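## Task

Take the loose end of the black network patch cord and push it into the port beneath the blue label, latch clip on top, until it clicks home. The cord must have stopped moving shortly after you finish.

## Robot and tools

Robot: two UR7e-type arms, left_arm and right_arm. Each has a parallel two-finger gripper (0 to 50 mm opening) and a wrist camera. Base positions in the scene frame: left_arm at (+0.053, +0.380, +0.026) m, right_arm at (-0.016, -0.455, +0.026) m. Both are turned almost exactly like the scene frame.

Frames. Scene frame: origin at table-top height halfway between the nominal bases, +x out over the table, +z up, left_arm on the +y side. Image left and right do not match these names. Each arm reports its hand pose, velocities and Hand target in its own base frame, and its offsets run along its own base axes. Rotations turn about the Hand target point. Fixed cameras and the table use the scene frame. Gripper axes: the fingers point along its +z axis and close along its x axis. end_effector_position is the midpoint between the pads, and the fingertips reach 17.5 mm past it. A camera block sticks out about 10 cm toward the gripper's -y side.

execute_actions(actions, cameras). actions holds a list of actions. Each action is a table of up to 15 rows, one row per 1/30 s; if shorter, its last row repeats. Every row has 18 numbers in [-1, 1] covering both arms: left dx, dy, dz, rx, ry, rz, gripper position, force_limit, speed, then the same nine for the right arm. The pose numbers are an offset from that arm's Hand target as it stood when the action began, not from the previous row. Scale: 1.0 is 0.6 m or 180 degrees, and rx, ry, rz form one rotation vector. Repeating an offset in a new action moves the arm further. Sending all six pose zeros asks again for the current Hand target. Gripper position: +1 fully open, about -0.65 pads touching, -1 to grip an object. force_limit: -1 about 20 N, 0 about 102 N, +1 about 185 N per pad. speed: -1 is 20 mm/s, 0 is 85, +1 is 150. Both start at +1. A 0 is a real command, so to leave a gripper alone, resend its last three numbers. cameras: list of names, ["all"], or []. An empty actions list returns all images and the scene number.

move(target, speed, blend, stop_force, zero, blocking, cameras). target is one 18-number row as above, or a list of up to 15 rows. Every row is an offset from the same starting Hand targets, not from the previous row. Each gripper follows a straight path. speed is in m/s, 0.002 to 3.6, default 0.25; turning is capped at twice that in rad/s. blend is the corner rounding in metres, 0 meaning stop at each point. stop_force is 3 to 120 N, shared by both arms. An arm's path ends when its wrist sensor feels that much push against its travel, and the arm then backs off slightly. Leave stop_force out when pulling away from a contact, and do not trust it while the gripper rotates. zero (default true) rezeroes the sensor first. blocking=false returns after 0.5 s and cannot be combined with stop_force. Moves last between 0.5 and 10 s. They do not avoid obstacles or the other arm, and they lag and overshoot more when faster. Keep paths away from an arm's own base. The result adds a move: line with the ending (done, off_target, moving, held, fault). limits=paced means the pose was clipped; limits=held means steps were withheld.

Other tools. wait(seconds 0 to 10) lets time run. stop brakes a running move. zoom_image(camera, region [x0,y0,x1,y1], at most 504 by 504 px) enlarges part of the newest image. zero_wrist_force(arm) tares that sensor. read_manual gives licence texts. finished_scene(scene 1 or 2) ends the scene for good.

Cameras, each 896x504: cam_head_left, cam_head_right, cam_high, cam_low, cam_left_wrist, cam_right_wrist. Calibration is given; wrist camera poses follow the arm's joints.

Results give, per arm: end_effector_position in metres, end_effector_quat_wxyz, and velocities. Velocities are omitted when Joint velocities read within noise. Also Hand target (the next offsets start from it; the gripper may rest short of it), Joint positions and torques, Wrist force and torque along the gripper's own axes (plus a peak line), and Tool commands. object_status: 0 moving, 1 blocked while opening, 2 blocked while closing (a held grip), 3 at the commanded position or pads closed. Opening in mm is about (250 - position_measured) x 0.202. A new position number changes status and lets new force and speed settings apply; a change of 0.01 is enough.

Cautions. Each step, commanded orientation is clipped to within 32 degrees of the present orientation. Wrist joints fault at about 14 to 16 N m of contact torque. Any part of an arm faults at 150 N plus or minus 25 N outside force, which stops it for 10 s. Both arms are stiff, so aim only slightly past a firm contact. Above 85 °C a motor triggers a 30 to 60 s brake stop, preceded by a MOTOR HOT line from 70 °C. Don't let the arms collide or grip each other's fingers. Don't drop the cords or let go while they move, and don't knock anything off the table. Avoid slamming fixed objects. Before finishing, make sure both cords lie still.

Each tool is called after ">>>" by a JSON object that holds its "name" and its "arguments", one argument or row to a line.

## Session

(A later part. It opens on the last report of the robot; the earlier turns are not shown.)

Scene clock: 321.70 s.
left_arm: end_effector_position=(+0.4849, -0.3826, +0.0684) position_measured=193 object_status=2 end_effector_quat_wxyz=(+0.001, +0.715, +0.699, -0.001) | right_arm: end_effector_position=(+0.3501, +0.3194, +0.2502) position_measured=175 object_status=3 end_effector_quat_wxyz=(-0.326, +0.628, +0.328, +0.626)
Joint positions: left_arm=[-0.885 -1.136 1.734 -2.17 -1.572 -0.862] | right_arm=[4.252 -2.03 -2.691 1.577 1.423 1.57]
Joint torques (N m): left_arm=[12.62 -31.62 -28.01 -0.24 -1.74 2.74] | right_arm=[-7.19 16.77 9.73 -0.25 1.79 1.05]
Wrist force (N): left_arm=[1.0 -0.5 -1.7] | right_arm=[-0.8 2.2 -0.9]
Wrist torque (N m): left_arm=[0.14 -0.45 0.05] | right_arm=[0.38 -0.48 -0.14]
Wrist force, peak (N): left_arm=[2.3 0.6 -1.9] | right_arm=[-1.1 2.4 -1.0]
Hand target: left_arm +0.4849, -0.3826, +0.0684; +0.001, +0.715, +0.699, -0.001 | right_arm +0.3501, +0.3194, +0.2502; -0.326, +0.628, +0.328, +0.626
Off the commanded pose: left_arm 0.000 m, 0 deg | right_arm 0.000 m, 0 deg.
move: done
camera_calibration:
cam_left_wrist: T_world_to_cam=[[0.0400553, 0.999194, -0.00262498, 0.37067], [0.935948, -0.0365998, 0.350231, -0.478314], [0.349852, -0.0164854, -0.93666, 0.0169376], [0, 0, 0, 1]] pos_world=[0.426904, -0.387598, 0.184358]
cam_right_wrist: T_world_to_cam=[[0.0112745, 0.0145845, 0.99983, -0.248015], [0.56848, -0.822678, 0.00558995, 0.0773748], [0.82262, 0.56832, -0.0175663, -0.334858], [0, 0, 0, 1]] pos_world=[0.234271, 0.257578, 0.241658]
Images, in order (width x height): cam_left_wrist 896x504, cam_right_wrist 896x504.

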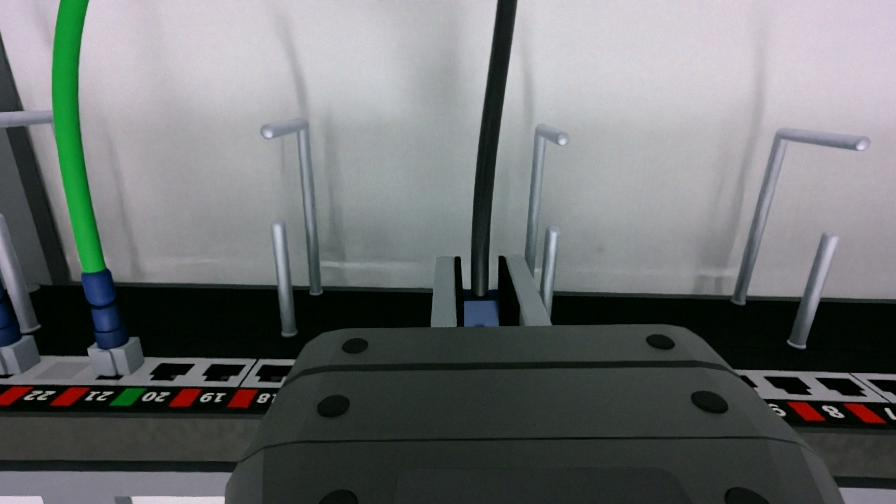

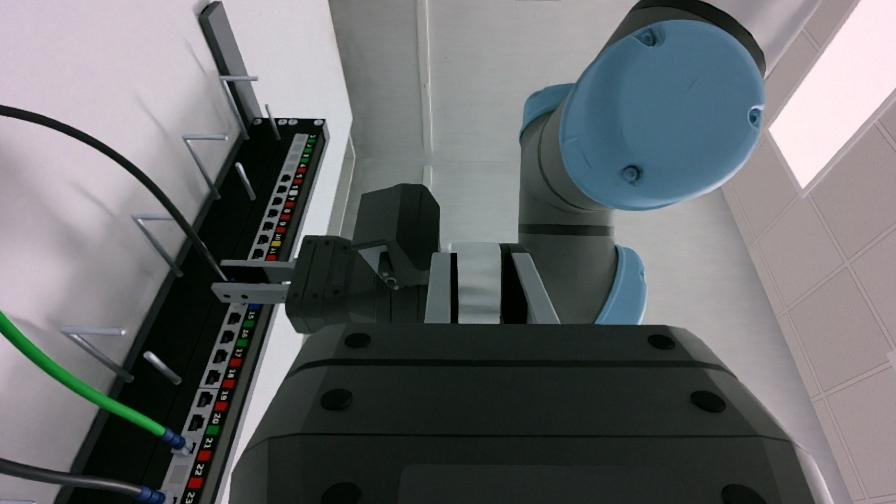

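>>> {"name": "move", "arguments": {
  "target": [0.0233,-0.0005,0,0,0,0,-1,-0.6,-1,0,0,0,0,0,0,-0.15,-0.6,-1],
  "speed": 0.006,
  "stop_force": 8,
  "cameras": ["cam_right_wrist","cam_left_wrist"]
}}

>>> {"name": "zoom_image", "arguments": {
  "camera": "cam_right_wrist",
  "region": [200, 260, 270, 330]
}}

Scene clock: 327.17 s.
left_arm: end_effector_position=(+0.4906, -0.3827, +0.0683) position_measured=193 object_status=2 end_effector_quat_wxyz=(+0.001, +0.715, +0.699, -0.001) | right_arm: end_effector_position=(+0.3501, +0.3194, +0.2502) position_measured=175 object_status=3 end_effector_quat_wxyz=(-0.326, +0.628, +0.328, +0.626)
Joint positions: left_arm=[-0.878 -1.127 1.72 -2.165 -1.572 -0.855] | right_arm=[4.252 -2.03 -2.691 1.577 1.423 1.57]
Joint torques (N m): left_arm=[-10.88 -58.75 -15.99 -6.49 -0.57 -2.24] | right_arm=[-6.82 17.34 9.51 -0.29 1.74 1.22]
Wrist force (N): left_arm=[3.0 -4.2 -2.2] | right_arm=[-0.9 2.2 -1.0]
Wrist torque (N m): left_arm=[0.02 -0.37 -0.01] | right_arm=[0.39 -0.47 -0.15]
Wrist force, peak (N): left_arm=[3.7 -9.3 -1.7] | right_arm=[-1.0 2.3 -1.0]
Hand target: left_arm +0.4906, -0.3827, +0.0684; +0.001, +0.715, +0.699, -0.001 (not the last commanded pose) | right_arm +0.3501, +0.3194, +0.2502; -0.326, +0.628, +0.328, +0.626
Off the commanded pose: left_arm 0.008 m, 0 deg | right_arm 0.000 m, 0 deg.
move: contact (left_arm)
camera_calibration:
cam_left_wrist: T_world_to_cam=[[0.0400572, 0.999194, -0.00262874, 0.370541], [0.935981, -0.0366018, 0.350143, -0.483651], [0.349764, -0.0164862, -0.936693, 0.0149852], [0, 0, 0, 1]] pos_world=[0.432604, -0.387698, 0.184357]
cam_right_wrist: T_world_to_cam=[[0.0112745, 0.0145845, 0.99983, -0.248015], [0.56848, -0.822678, 0.00558995, 0.0773748], [0.82262, 0.56832, -0.0175663, -0.334858], [0, 0, 0, 1]] pos_world=[0.234271, 0.257578, 0.241658]
Images, in order (width x height): cam_left_wrist 896x504, cam_right_wrist 896x504.

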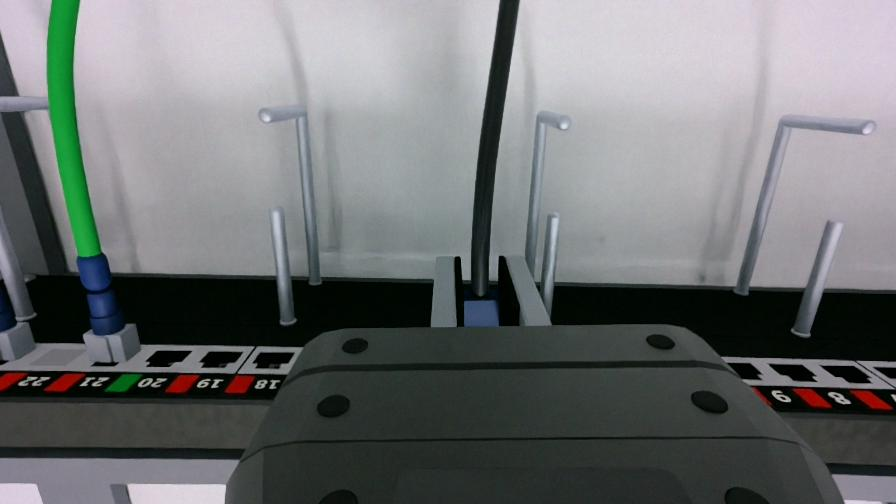

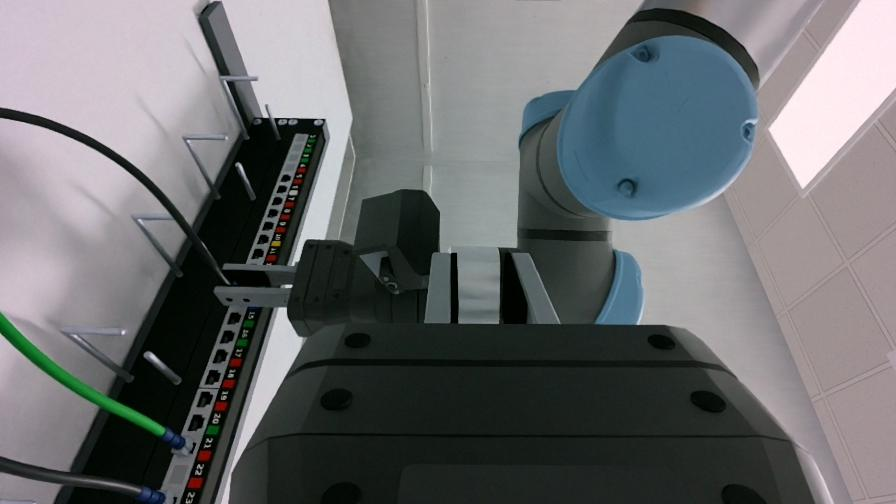

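Scaled by 7.200 from the camera's 896x504 image, which has a finer 1280x720 frame.

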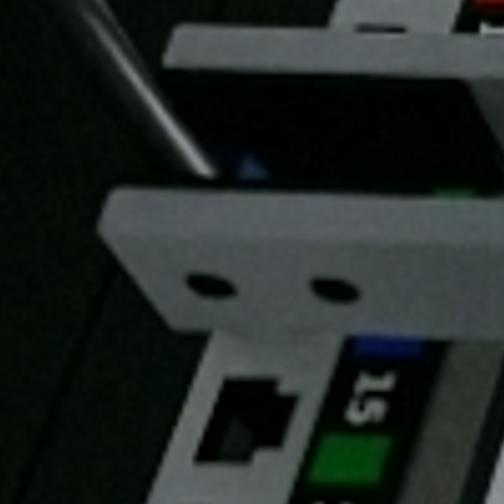

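>>> {"name": "move", "arguments": {
  "target": [0.0117,-0.00025,0,0,0,0,-1,-0.6,-1,0,0,0,0,0,0,-0.15,-0.6,-1],
  "speed": 0.005,
  "stop_force": 30,
  "cameras": ["cam_right_wrist","cam_left_wrist"]
}}

>>> {"name": "zoom_image", "arguments": {
  "camera": "cam_right_wrist",
  "region": [200, 260, 270, 330]
}}

Scene clock: 333.63 s.
left_arm: end_effector_position=(+0.4976, -0.3829, +0.0684) position_measured=193 object_status=2 end_effector_quat_wxyz=(+0.001, +0.715, +0.699, -0.001) | right_arm: end_effector_position=(+0.3501, +0.3194, +0.2502) position_measured=175 object_status=3 end_effector_quat_wxyz=(-0.326, +0.628, +0.328, +0.626)
Joint positions: left_arm=[-0.869 -1.116 1.702 -2.158 -1.572 -0.847] | right_arm=[4.252 -2.03 -2.691 1.577 1.423 1.57]
Joint torques (N m): left_arm=[18.11 -33.35 -32.22 -2.07 0.23 2.6] | right_arm=[-7.19 16.7 9.41 -0.15 1.74 1.49]
Wrist force (N): left_arm=[2.1 -18.7 -1.9] | right_arm=[-0.6 2.1 -0.8]
Wrist torque (N m): left_arm=[-0.25 -0.36 0.06] | right_arm=[0.37 -0.52 -0.14]
Wrist force, peak (N): left_arm=[5.2 -21.7 -2.1] | right_arm=[-0.7 2.3 -1.3]
Hand target: left_arm +0.4976, -0.3829, +0.0684; +0.001, +0.715, +0.699, -0.001 | right_arm +0.3501, +0.3194, +0.2502; -0.326, +0.628, +0.328, +0.626
Off the commanded pose: left_arm 0.000 m, 0 deg | right_arm 0.000 m, 0 deg.
move: done
camera_calibration:
cam_left_wrist: T_world_to_cam=[[0.0400572, 0.999194, -0.00262874, 0.370461], [0.935981, -0.0366018, 0.350143, -0.49021], [0.349764, -0.0164862, -0.936693, 0.0125335], [0, 0, 0, 1]] pos_world=[0.439604, -0.387898, 0.184357]
cam_right_wrist: T_world_to_cam=[[0.0112745, 0.0145845, 0.99983, -0.248015], [0.56848, -0.822678, 0.00558995, 0.0773748], [0.82262, 0.56832, -0.0175663, -0.334858], [0, 0, 0, 1]] pos_world=[0.234271, 0.257578, 0.241658]
Images, in order (width x height): cam_left_wrist 896x504, cam_right_wrist 896x504.

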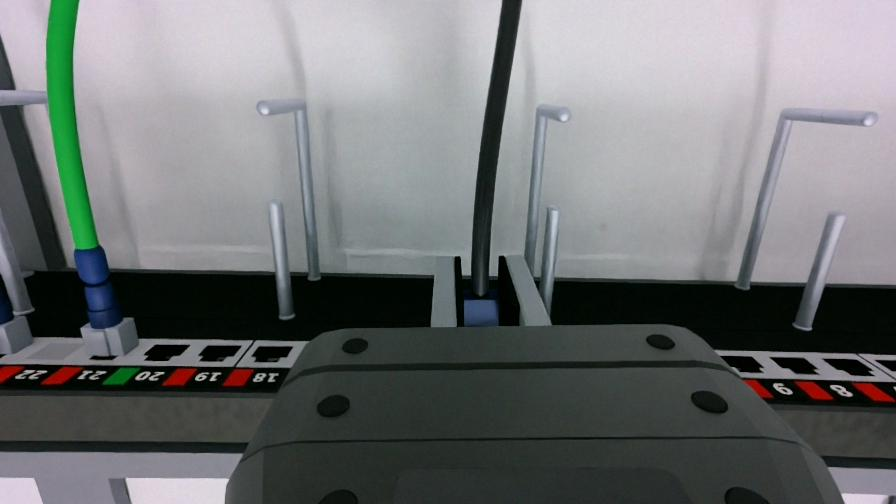

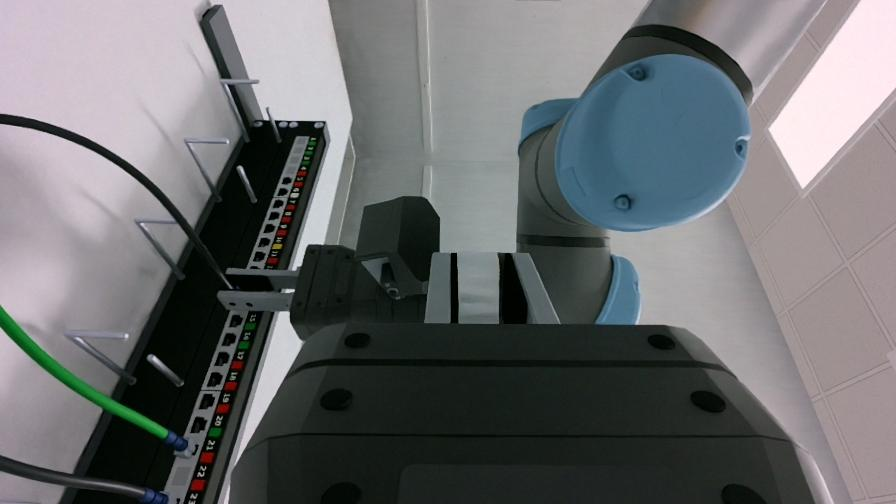

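Scaled by 7.200 from the camera's 896x504 image, which has a finer 1280x720 frame.

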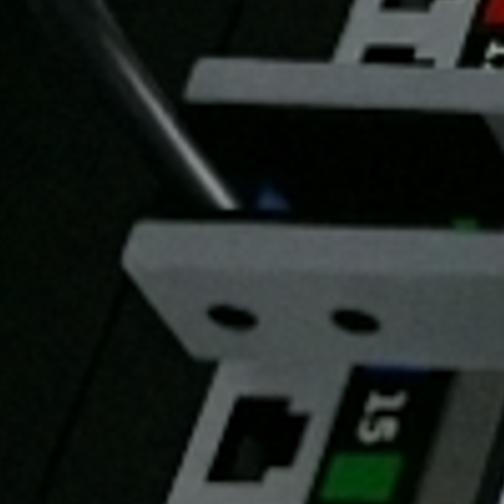

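>>> {"name": "move", "arguments": {
  "target": [-0.005,0.0001,0,0,0,0,-1,-0.6,-1,0,0,0,0,0,0,-0.15,-0.6,-1],
  "speed": 0.005
}}

>>> {"name": "move", "arguments": {
  "target": [-0.0034,0.0001,0,0,0,0,-1,-0.6,-1,0,0,0,0,0,0,-0.15,-0.6,-1],
  "speed": 0.005,
  "cameras": ["cam_right_wrist","cam_left_wrist"]
}}

>>> {"name": "zoom_image", "arguments": {
  "camera": "cam_right_wrist",
  "region": [200, 260, 270, 330]
}}

Scene clock: 345.00 s.
left_arm: end_effector_position=(+0.4947, -0.3829, +0.0684) position_measured=193 object_status=2 end_effector_quat_wxyz=(+0.001, +0.715, +0.699, -0.001) | right_arm: end_effector_position=(+0.3501, +0.3194, +0.2502) position_measured=175 object_status=3 end_effector_quat_wxyz=(-0.326, +0.628, +0.328, +0.626)
Joint positions: left_arm=[-0.873 -1.12 1.709 -2.161 -1.572 -0.85] | right_arm=[4.252 -2.03 -2.691 1.577 1.423 1.57]
Joint torques (N m): left_arm=[-10.49 -58.03 -9.55 -1.85 0.32 -2.04] | right_arm=[-7.16 16.94 9.8 -0.08 1.78 1.58]
Wrist force (N): left_arm=[-4.8 9.6 -2.0] | right_arm=[-0.8 2.0 -0.6]
Wrist torque (N m): left_arm=[0.35 -0.48 0.19] | right_arm=[0.36 -0.49 -0.15]
Wrist force, peak (N): left_arm=[2.3 -18.8 -1.9] | right_arm=[-0.7 2.4 -1.2]
Hand target: left_arm +0.4946, -0.3828, +0.0684; +0.001, +0.715, +0.699, -0.001 | right_arm +0.3501, +0.3194, +0.2502; -0.326, +0.628, +0.328, +0.626
Off the commanded pose: left_arm 0.000 m, 0 deg | right_arm 0.000 m, 0 deg.
move: done

Scene clock: 345.70 s.
left_arm: end_effector_position=(+0.4927, -0.3828, +0.0683) position_measured=193 object_status=2 end_effector_quat_wxyz=(+0.001, +0.715, +0.699, -0.001) | right_arm: end_effector_position=(+0.3501, +0.3194, +0.2502) position_measured=175 object_status=3 end_effector_quat_wxyz=(-0.326, +0.628, +0.328, +0.626)
Joint positions: left_arm=[-0.875 -1.124 1.714 -2.163 -1.572 -0.853] | right_arm=[4.252 -2.03 -2.691 1.577 1.423 1.57]
Joint torques (N m): left_arm=[-10.56 -58.38 -8.62 -1.87 0.45 -2.1] | right_arm=[-7.02 17.39 9.83 -0.13 1.7 1.59]
Wrist force (N): left_arm=[-6.6 11.6 0.3] | right_arm=[-0.7 2.1 -1.1]
Wrist torque (N m): left_arm=[0.42 -0.49 0.23] | right_arm=[0.37 -0.50 -0.15]
Wrist force, peak (N): left_arm=[-6.6 11.6 0.3] | right_arm=[-0.8 2.3 -0.9]
Hand target: left_arm +0.4925, -0.3828, +0.0684; +0.001, +0.715, +0.699, -0.001 | right_arm +0.3501, +0.3194, +0.2502; -0.326, +0.628, +0.328, +0.626
Off the commanded pose: left_arm 0.000 m, 0 deg | right_arm 0.000 m, 0 deg.
move: done
camera_calibration:
cam_left_wrist: T_world_to_cam=[[0.0400572, 0.999194, -0.00262874, 0.370457], [0.935981, -0.0366018, 0.350143, -0.485616], [0.349764, -0.0164862, -0.936693, 0.0142507], [0, 0, 0, 1]] pos_world=[0.434704, -0.387698, 0.184357]
cam_right_wrist: T_world_to_cam=[[0.0112745, 0.0145845, 0.99983, -0.248015], [0.56848, -0.822678, 0.00558995, 0.0773748], [0.82262, 0.56832, -0.0175663, -0.334858], [0, 0, 0, 1]] pos_world=[0.234271, 0.257578, 0.241658]
Images, in order (width x height): cam_left_wrist 896x504, cam_right_wrist 896x504.

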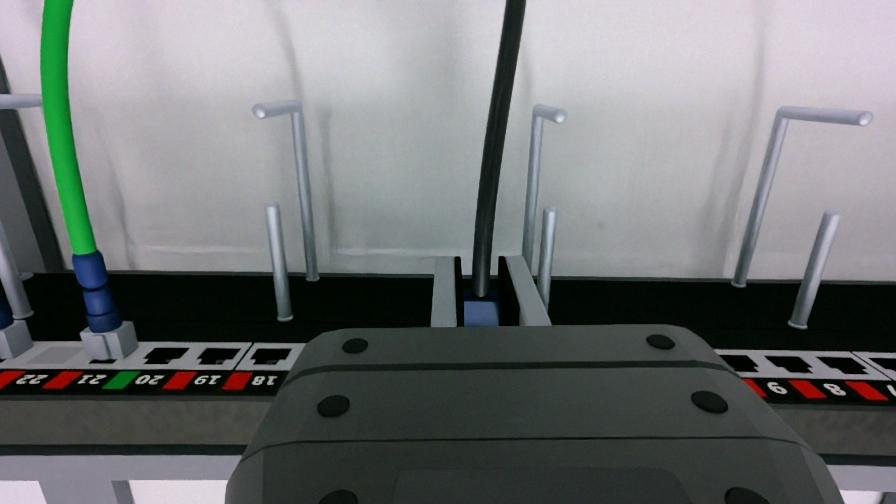

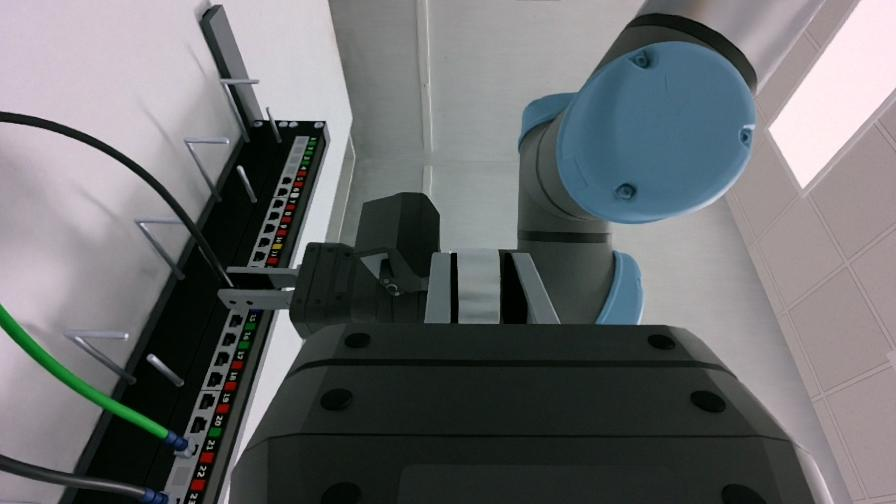

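Scaled by 7.200 from the camera's 896x504 image, which has a finer 1280x720 frame.

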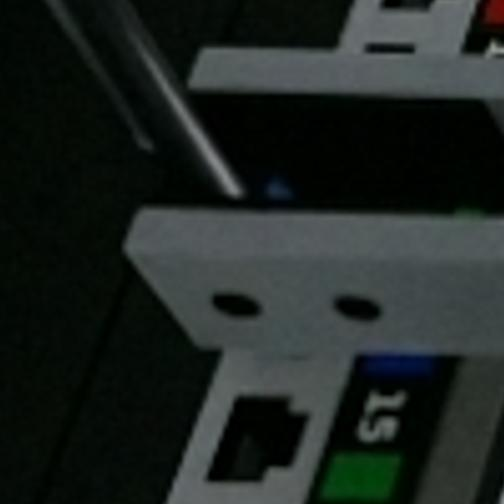

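>>> {"name": "move", "arguments": {
  "target": [-0.006,0.0001,0,0,0,0,-1,-0.6,-1,0,0,0,0,0,0,-0.15,-0.6,-1],
  "speed": 0.005,
  "cameras": ["cam_right_wrist","cam_left_wrist"]
}}

>>> {"name": "zoom_image", "arguments": {
  "camera": "cam_right_wrist",
  "region": [200, 260, 270, 330]
}}

Scene clock: 358.17 s.
left_arm: end_effector_position=(+0.4891, -0.3827, +0.0684) position_measured=193 object_status=2 end_effector_quat_wxyz=(+0.001, +0.715, +0.699, -0.001) | right_arm: end_effector_position=(+0.3501, +0.3194, +0.2502) position_measured=175 object_status=3 end_effector_quat_wxyz=(-0.326, +0.628, +0.328, +0.626)
Joint positions: left_arm=[-0.88 -1.13 1.723 -2.166 -1.572 -0.857] | right_arm=[4.252 -2.03 -2.691 1.577 1.423 1.57]
Joint torques (N m): left_arm=[-13.51 -58.82 -9.68 -1.62 -0.63 -2.11] | right_arm=[-7.01 17.11 9.93 -0.08 1.7 1.52]
Wrist force (N): left_arm=[-3.1 16.3 1.1] | right_arm=[-0.7 2.0 -1.1]
Wrist torque (N m): left_arm=[0.56 -0.43 0.13] | right_arm=[0.35 -0.50 -0.15]
Wrist force, peak (N): left_arm=[-3.2 18.0 2.3] | right_arm=[-0.7 2.3 -1.1]
Hand target: left_arm +0.4889, -0.3827, +0.0684; +0.001, +0.715, +0.699, -0.001 | right_arm +0.3501, +0.3194, +0.2502; -0.326, +0.628, +0.328, +0.626
Off the commanded pose: left_arm 0.000 m, 0 deg | right_arm 0.000 m, 0 deg.
move: done
camera_calibration:
cam_left_wrist: T_world_to_cam=[[0.0400212, 0.999196, -0.00253107, 0.370599], [0.935949, -0.0366009, 0.350227, -0.482249], [0.349853, -0.0163855, -0.936661, 0.0155055], [0, 0, 0, 1]] pos_world=[0.431104, -0.387698, 0.184358]
cam_right_wrist: T_world_to_cam=[[0.0112745, 0.0145845, 0.99983, -0.248015], [0.56848, -0.822678, 0.00558995, 0.0773748], [0.82262, 0.56832, -0.0175663, -0.334858], [0, 0, 0, 1]] pos_world=[0.234271, 0.257578, 0.241658]
Images, in order (width x height): cam_left_wrist 896x504, cam_right_wrist 896x504.

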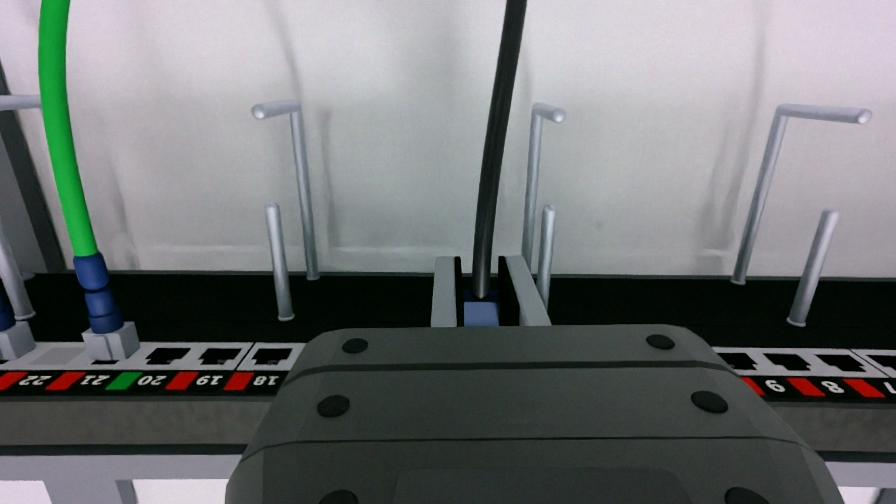

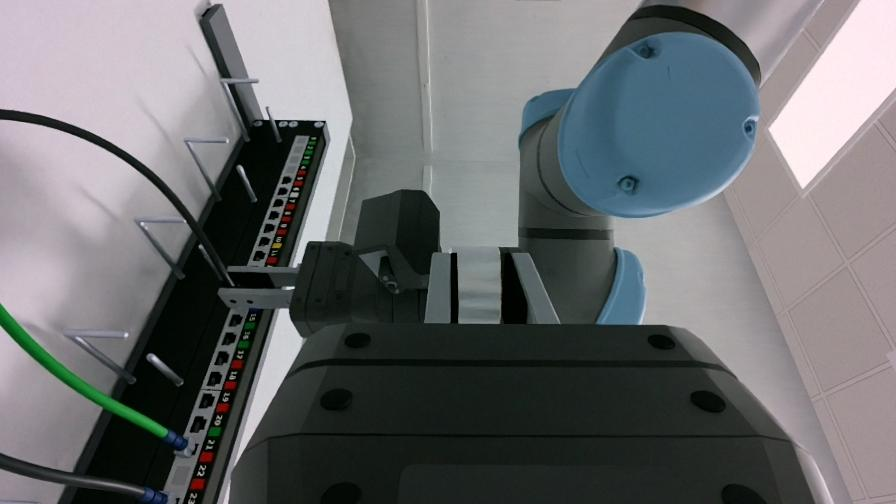

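Scaled by 7.200 from the camera's 896x504 image, which has a finer 1280x720 frame.

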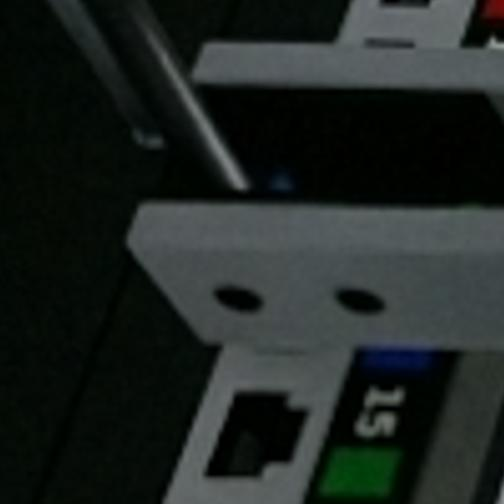

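>>> {"name": "move", "arguments": {
  "target": [
    [0.0075,-0.0001,0,0,0,0,-1,-0.6,-1,0,0,0,0,0,0,-0.15,-0.6,-1],
    [0.0075,-0.0001,0,0,0,0,-0.08,-0.6,-1,0,0,0,0,0,0,-0.15,-0.6,-1]
  ],
  "speed": 0.01
}}

>>> {"name": "move", "arguments": {
  "target": [
    [0,0,0.08,0,0,0,-0.08,-0.6,-1,0,0,0,0,0,0,-0.15,-0.6,-1],
    [-0.12,0,0.2,0,0,0,-0.08,-0.6,-1,0,0,0,0,0,0,-0.15,-0.6,-1]
  ],
  "speed": 0.08,
  "cameras": ["cam_right_wrist","cam_left_wrist","cam_high"]
}}

>>> {"name": "zoom_image", "arguments": {
  "camera": "cam_right_wrist",
  "region": [150, 240, 290, 500]
}}

>>> {"name": "zoom_image", "arguments": {
  "camera": "cam_left_wrist",
  "region": [300, 150, 600, 340]
}}

Scene clock: 366.33 s.
left_arm: end_effector_position=(+0.4934, -0.3828, +0.0683) position_measured=165 object_status=0 end_effector_quat_wxyz=(+0.001, +0.715, +0.699, -0.001) | right_arm: end_effector_position=(+0.3501, +0.3194, +0.2502) position_measured=175 object_status=3 end_effector_quat_wxyz=(-0.326, +0.628, +0.328, +0.626)
Joint positions: left_arm=[-0.874 -1.122 1.713 -2.162 -1.572 -0.852] | right_arm=[4.252 -2.03 -2.691 1.577 1.423 1.57]
Joint torques (N m): left_arm=[11.95 -31.63 -27.95 -3.41 1.58 2.21] | right_arm=[-6.97 16.52 9.55 -0.08 1.71 1.52]
Wrist force (N): left_arm=[2.0 0.5 -1.3] | right_arm=[-0.9 2.4 -0.7]
Wrist torque (N m): left_arm=[0.15 -0.44 -0.02] | right_arm=[0.42 -0.46 -0.15]
Wrist force, peak (N): left_arm=[-2.5 17.2 2.1] | right_arm=[-0.8 2.4 -1.1]
Hand target: left_arm +0.4934, -0.3828, +0.0684; +0.001, +0.715, +0.699, -0.001 | right_arm +0.3501, +0.3194, +0.2502; -0.326, +0.628, +0.328, +0.626
Off the commanded pose: left_arm 0.000 m, 0 deg | right_arm 0.000 m, 0 deg.
move: done

Scene clock: 369.13 s.
left_arm: end_effector_position=(+0.4216, -0.3828, +0.1882) position_measured=165 object_status=3 end_effector_quat_wxyz=(+0.001, +0.715, +0.699, -0.001) | right_arm: end_effector_position=(+0.3501, +0.3194, +0.2502) position_measured=175 object_status=3 end_effector_quat_wxyz=(-0.326, +0.628, +0.328, +0.626)
Joint positions: left_arm=[-0.973 -1.371 1.714 -1.916 -1.572 -0.95] | right_arm=[4.252 -2.03 -2.691 1.577 1.423 1.57]
Joint torques (N m): left_arm=[-13.02 -49.97 -15.99 -0.04 1.71 -2.51] | right_arm=[-6.66 16.79 10.02 -0.03 1.77 1.54]
Wrist force (N): left_arm=[1.9 0.5 -1.7] | right_arm=[-0.9 2.0 -0.9]
Wrist torque (N m): left_arm=[0.15 -0.41 0.05] | right_arm=[0.36 -0.47 -0.15]
Wrist force, peak (N): left_arm=[2.5 1.7 -1.1] | right_arm=[-0.7 2.3 -1.1]
Hand target: left_arm +0.4214, -0.3828, +0.1884; +0.001, +0.715, +0.699, -0.001 | right_arm +0.3501, +0.3194, +0.2502; -0.326, +0.628, +0.328, +0.626
Off the commanded pose: left_arm 0.000 m, 0 deg | right_arm 0.000 m, 0 deg.
move: done
camera_calibration:
cam_left_wrist: T_world_to_cam=[[0.0400572, 0.999194, -0.00262874, 0.37362], [0.935981, -0.0366018, 0.350143, -0.46105], [0.349764, -0.0164862, -0.936693, 0.151428], [0, 0, 0, 1]] pos_world=[0.363604, -0.387698, 0.304257]
cam_right_wrist: T_world_to_cam=[[0.0112745, 0.0145845, 0.99983, -0.248015], [0.56848, -0.822678, 0.00558995, 0.0773748], [0.82262, 0.56832, -0.0175663, -0.334858], [0, 0, 0, 1]] pos_world=[0.234271, 0.257578, 0.241658]
Images, in order (width x height): cam_high 896x504, cam_left_wrist 896x504, cam_right_wrist 896x504.

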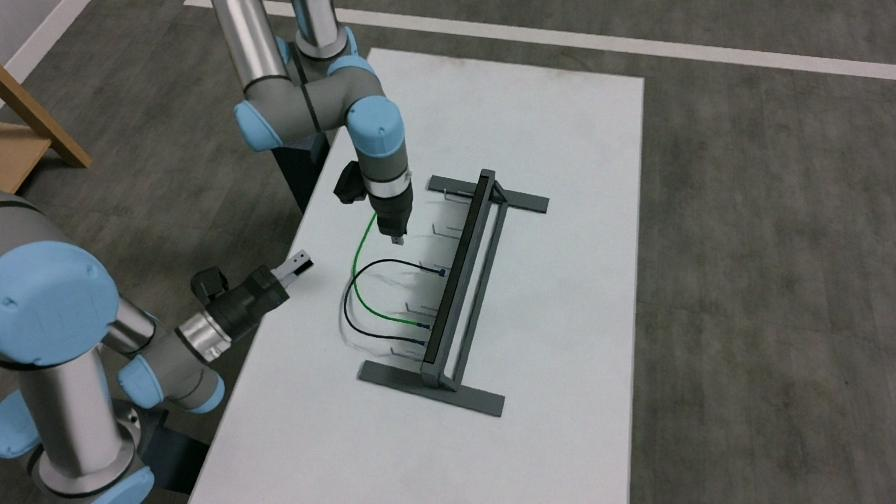

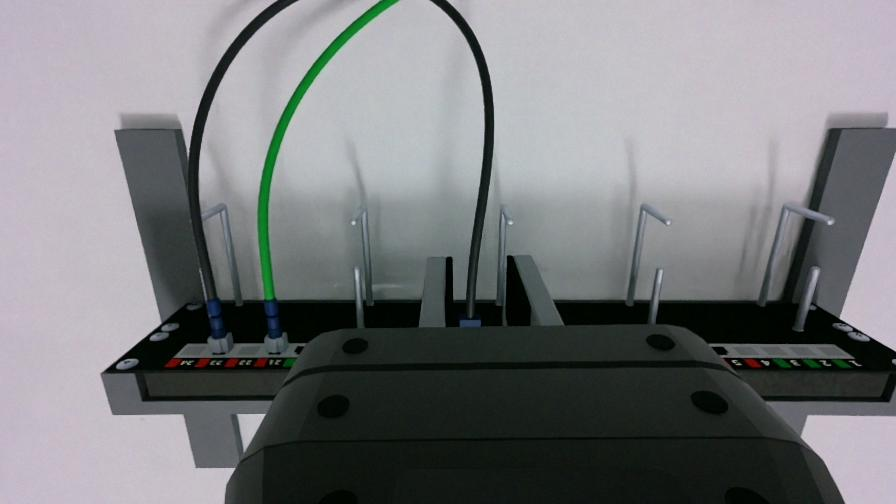

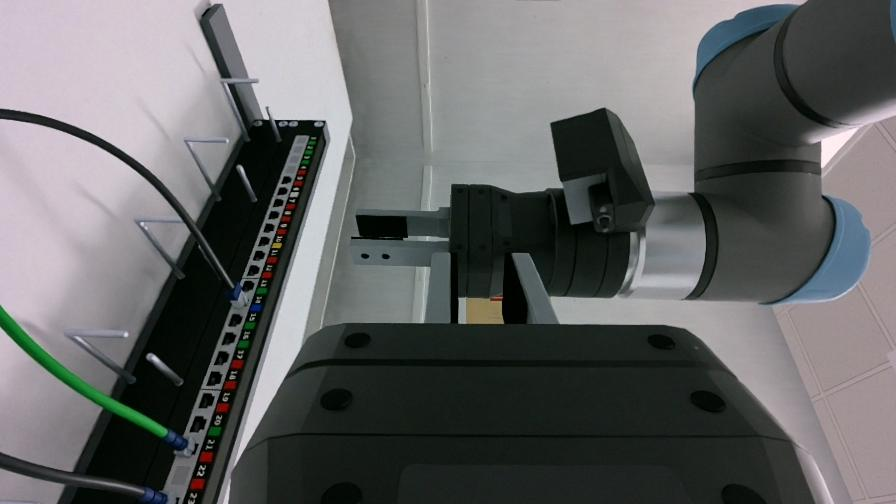

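Scaled by 1.938 from the camera's 896x504 image, which has a finer 1280x720 frame.

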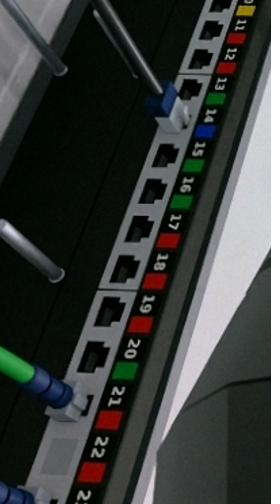

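Scaled by 1.680 from the camera's 896x504 image, which has a finer 1280x720 frame.

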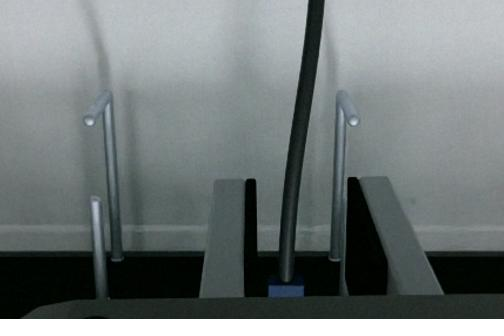

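>>> {"name": "wait", "arguments": {
  "seconds": 1
}}

>>> {"name": "finished_scene", "arguments": {
  "scene": 1
}}

Scene clock: 372.23 s.
left_arm: end_effector_position=(+0.4214, -0.3828, +0.1884) position_measured=165 object_status=3 end_effector_quat_wxyz=(+0.001, +0.715, +0.699, -0.001) | right_arm: end_effector_position=(+0.3501, +0.3194, +0.2502) position_measured=175 object_status=3 end_effector_quat_wxyz=(-0.326, +0.628, +0.328, +0.626)
Joint positions: left_arm=[-0.973 -1.372 1.714 -1.915 -1.572 -0.951] | right_arm=[4.252 -2.03 -2.691 1.577 1.423 1.57]
Joint torques (N m): left_arm=[-11.91 -50.08 -16.11 -0.31 1.61 -2.41] | right_arm=[-6.92 17.04 10.07 0.07 1.82 1.55]
Wrist force (N): left_arm=[1.8 0.2 -1.7] | right_arm=[-0.9 2.1 -1.0]
Wrist torque (N m): left_arm=[0.11 -0.39 0.05] | right_arm=[0.37 -0.46 -0.14]
Wrist force, peak (N): left_arm=[2.4 0.5 -1.8] | right_arm=[-0.9 2.3 -1.0]
Hand target: left_arm +0.4214, -0.3828, +0.1884; +0.001, +0.715, +0.699, -0.001 | right_arm +0.3501, +0.3194, +0.2502; -0.326, +0.628, +0.328, +0.626
Tool commands: left_gripper/position=-0.08 left_gripper/force_limit=-0.6 left_gripper/speed=-1.0 right_gripper/position=-0.15 right_gripper/force_limit=-0.6 right_gripper/speed=-1.0
Off the commanded pose: left_arm 0.000 m, 0 deg | right_arm 0.000 m, 0 deg.
wait: 1.00 s; at rest from the start

The scene is finished: the task was done.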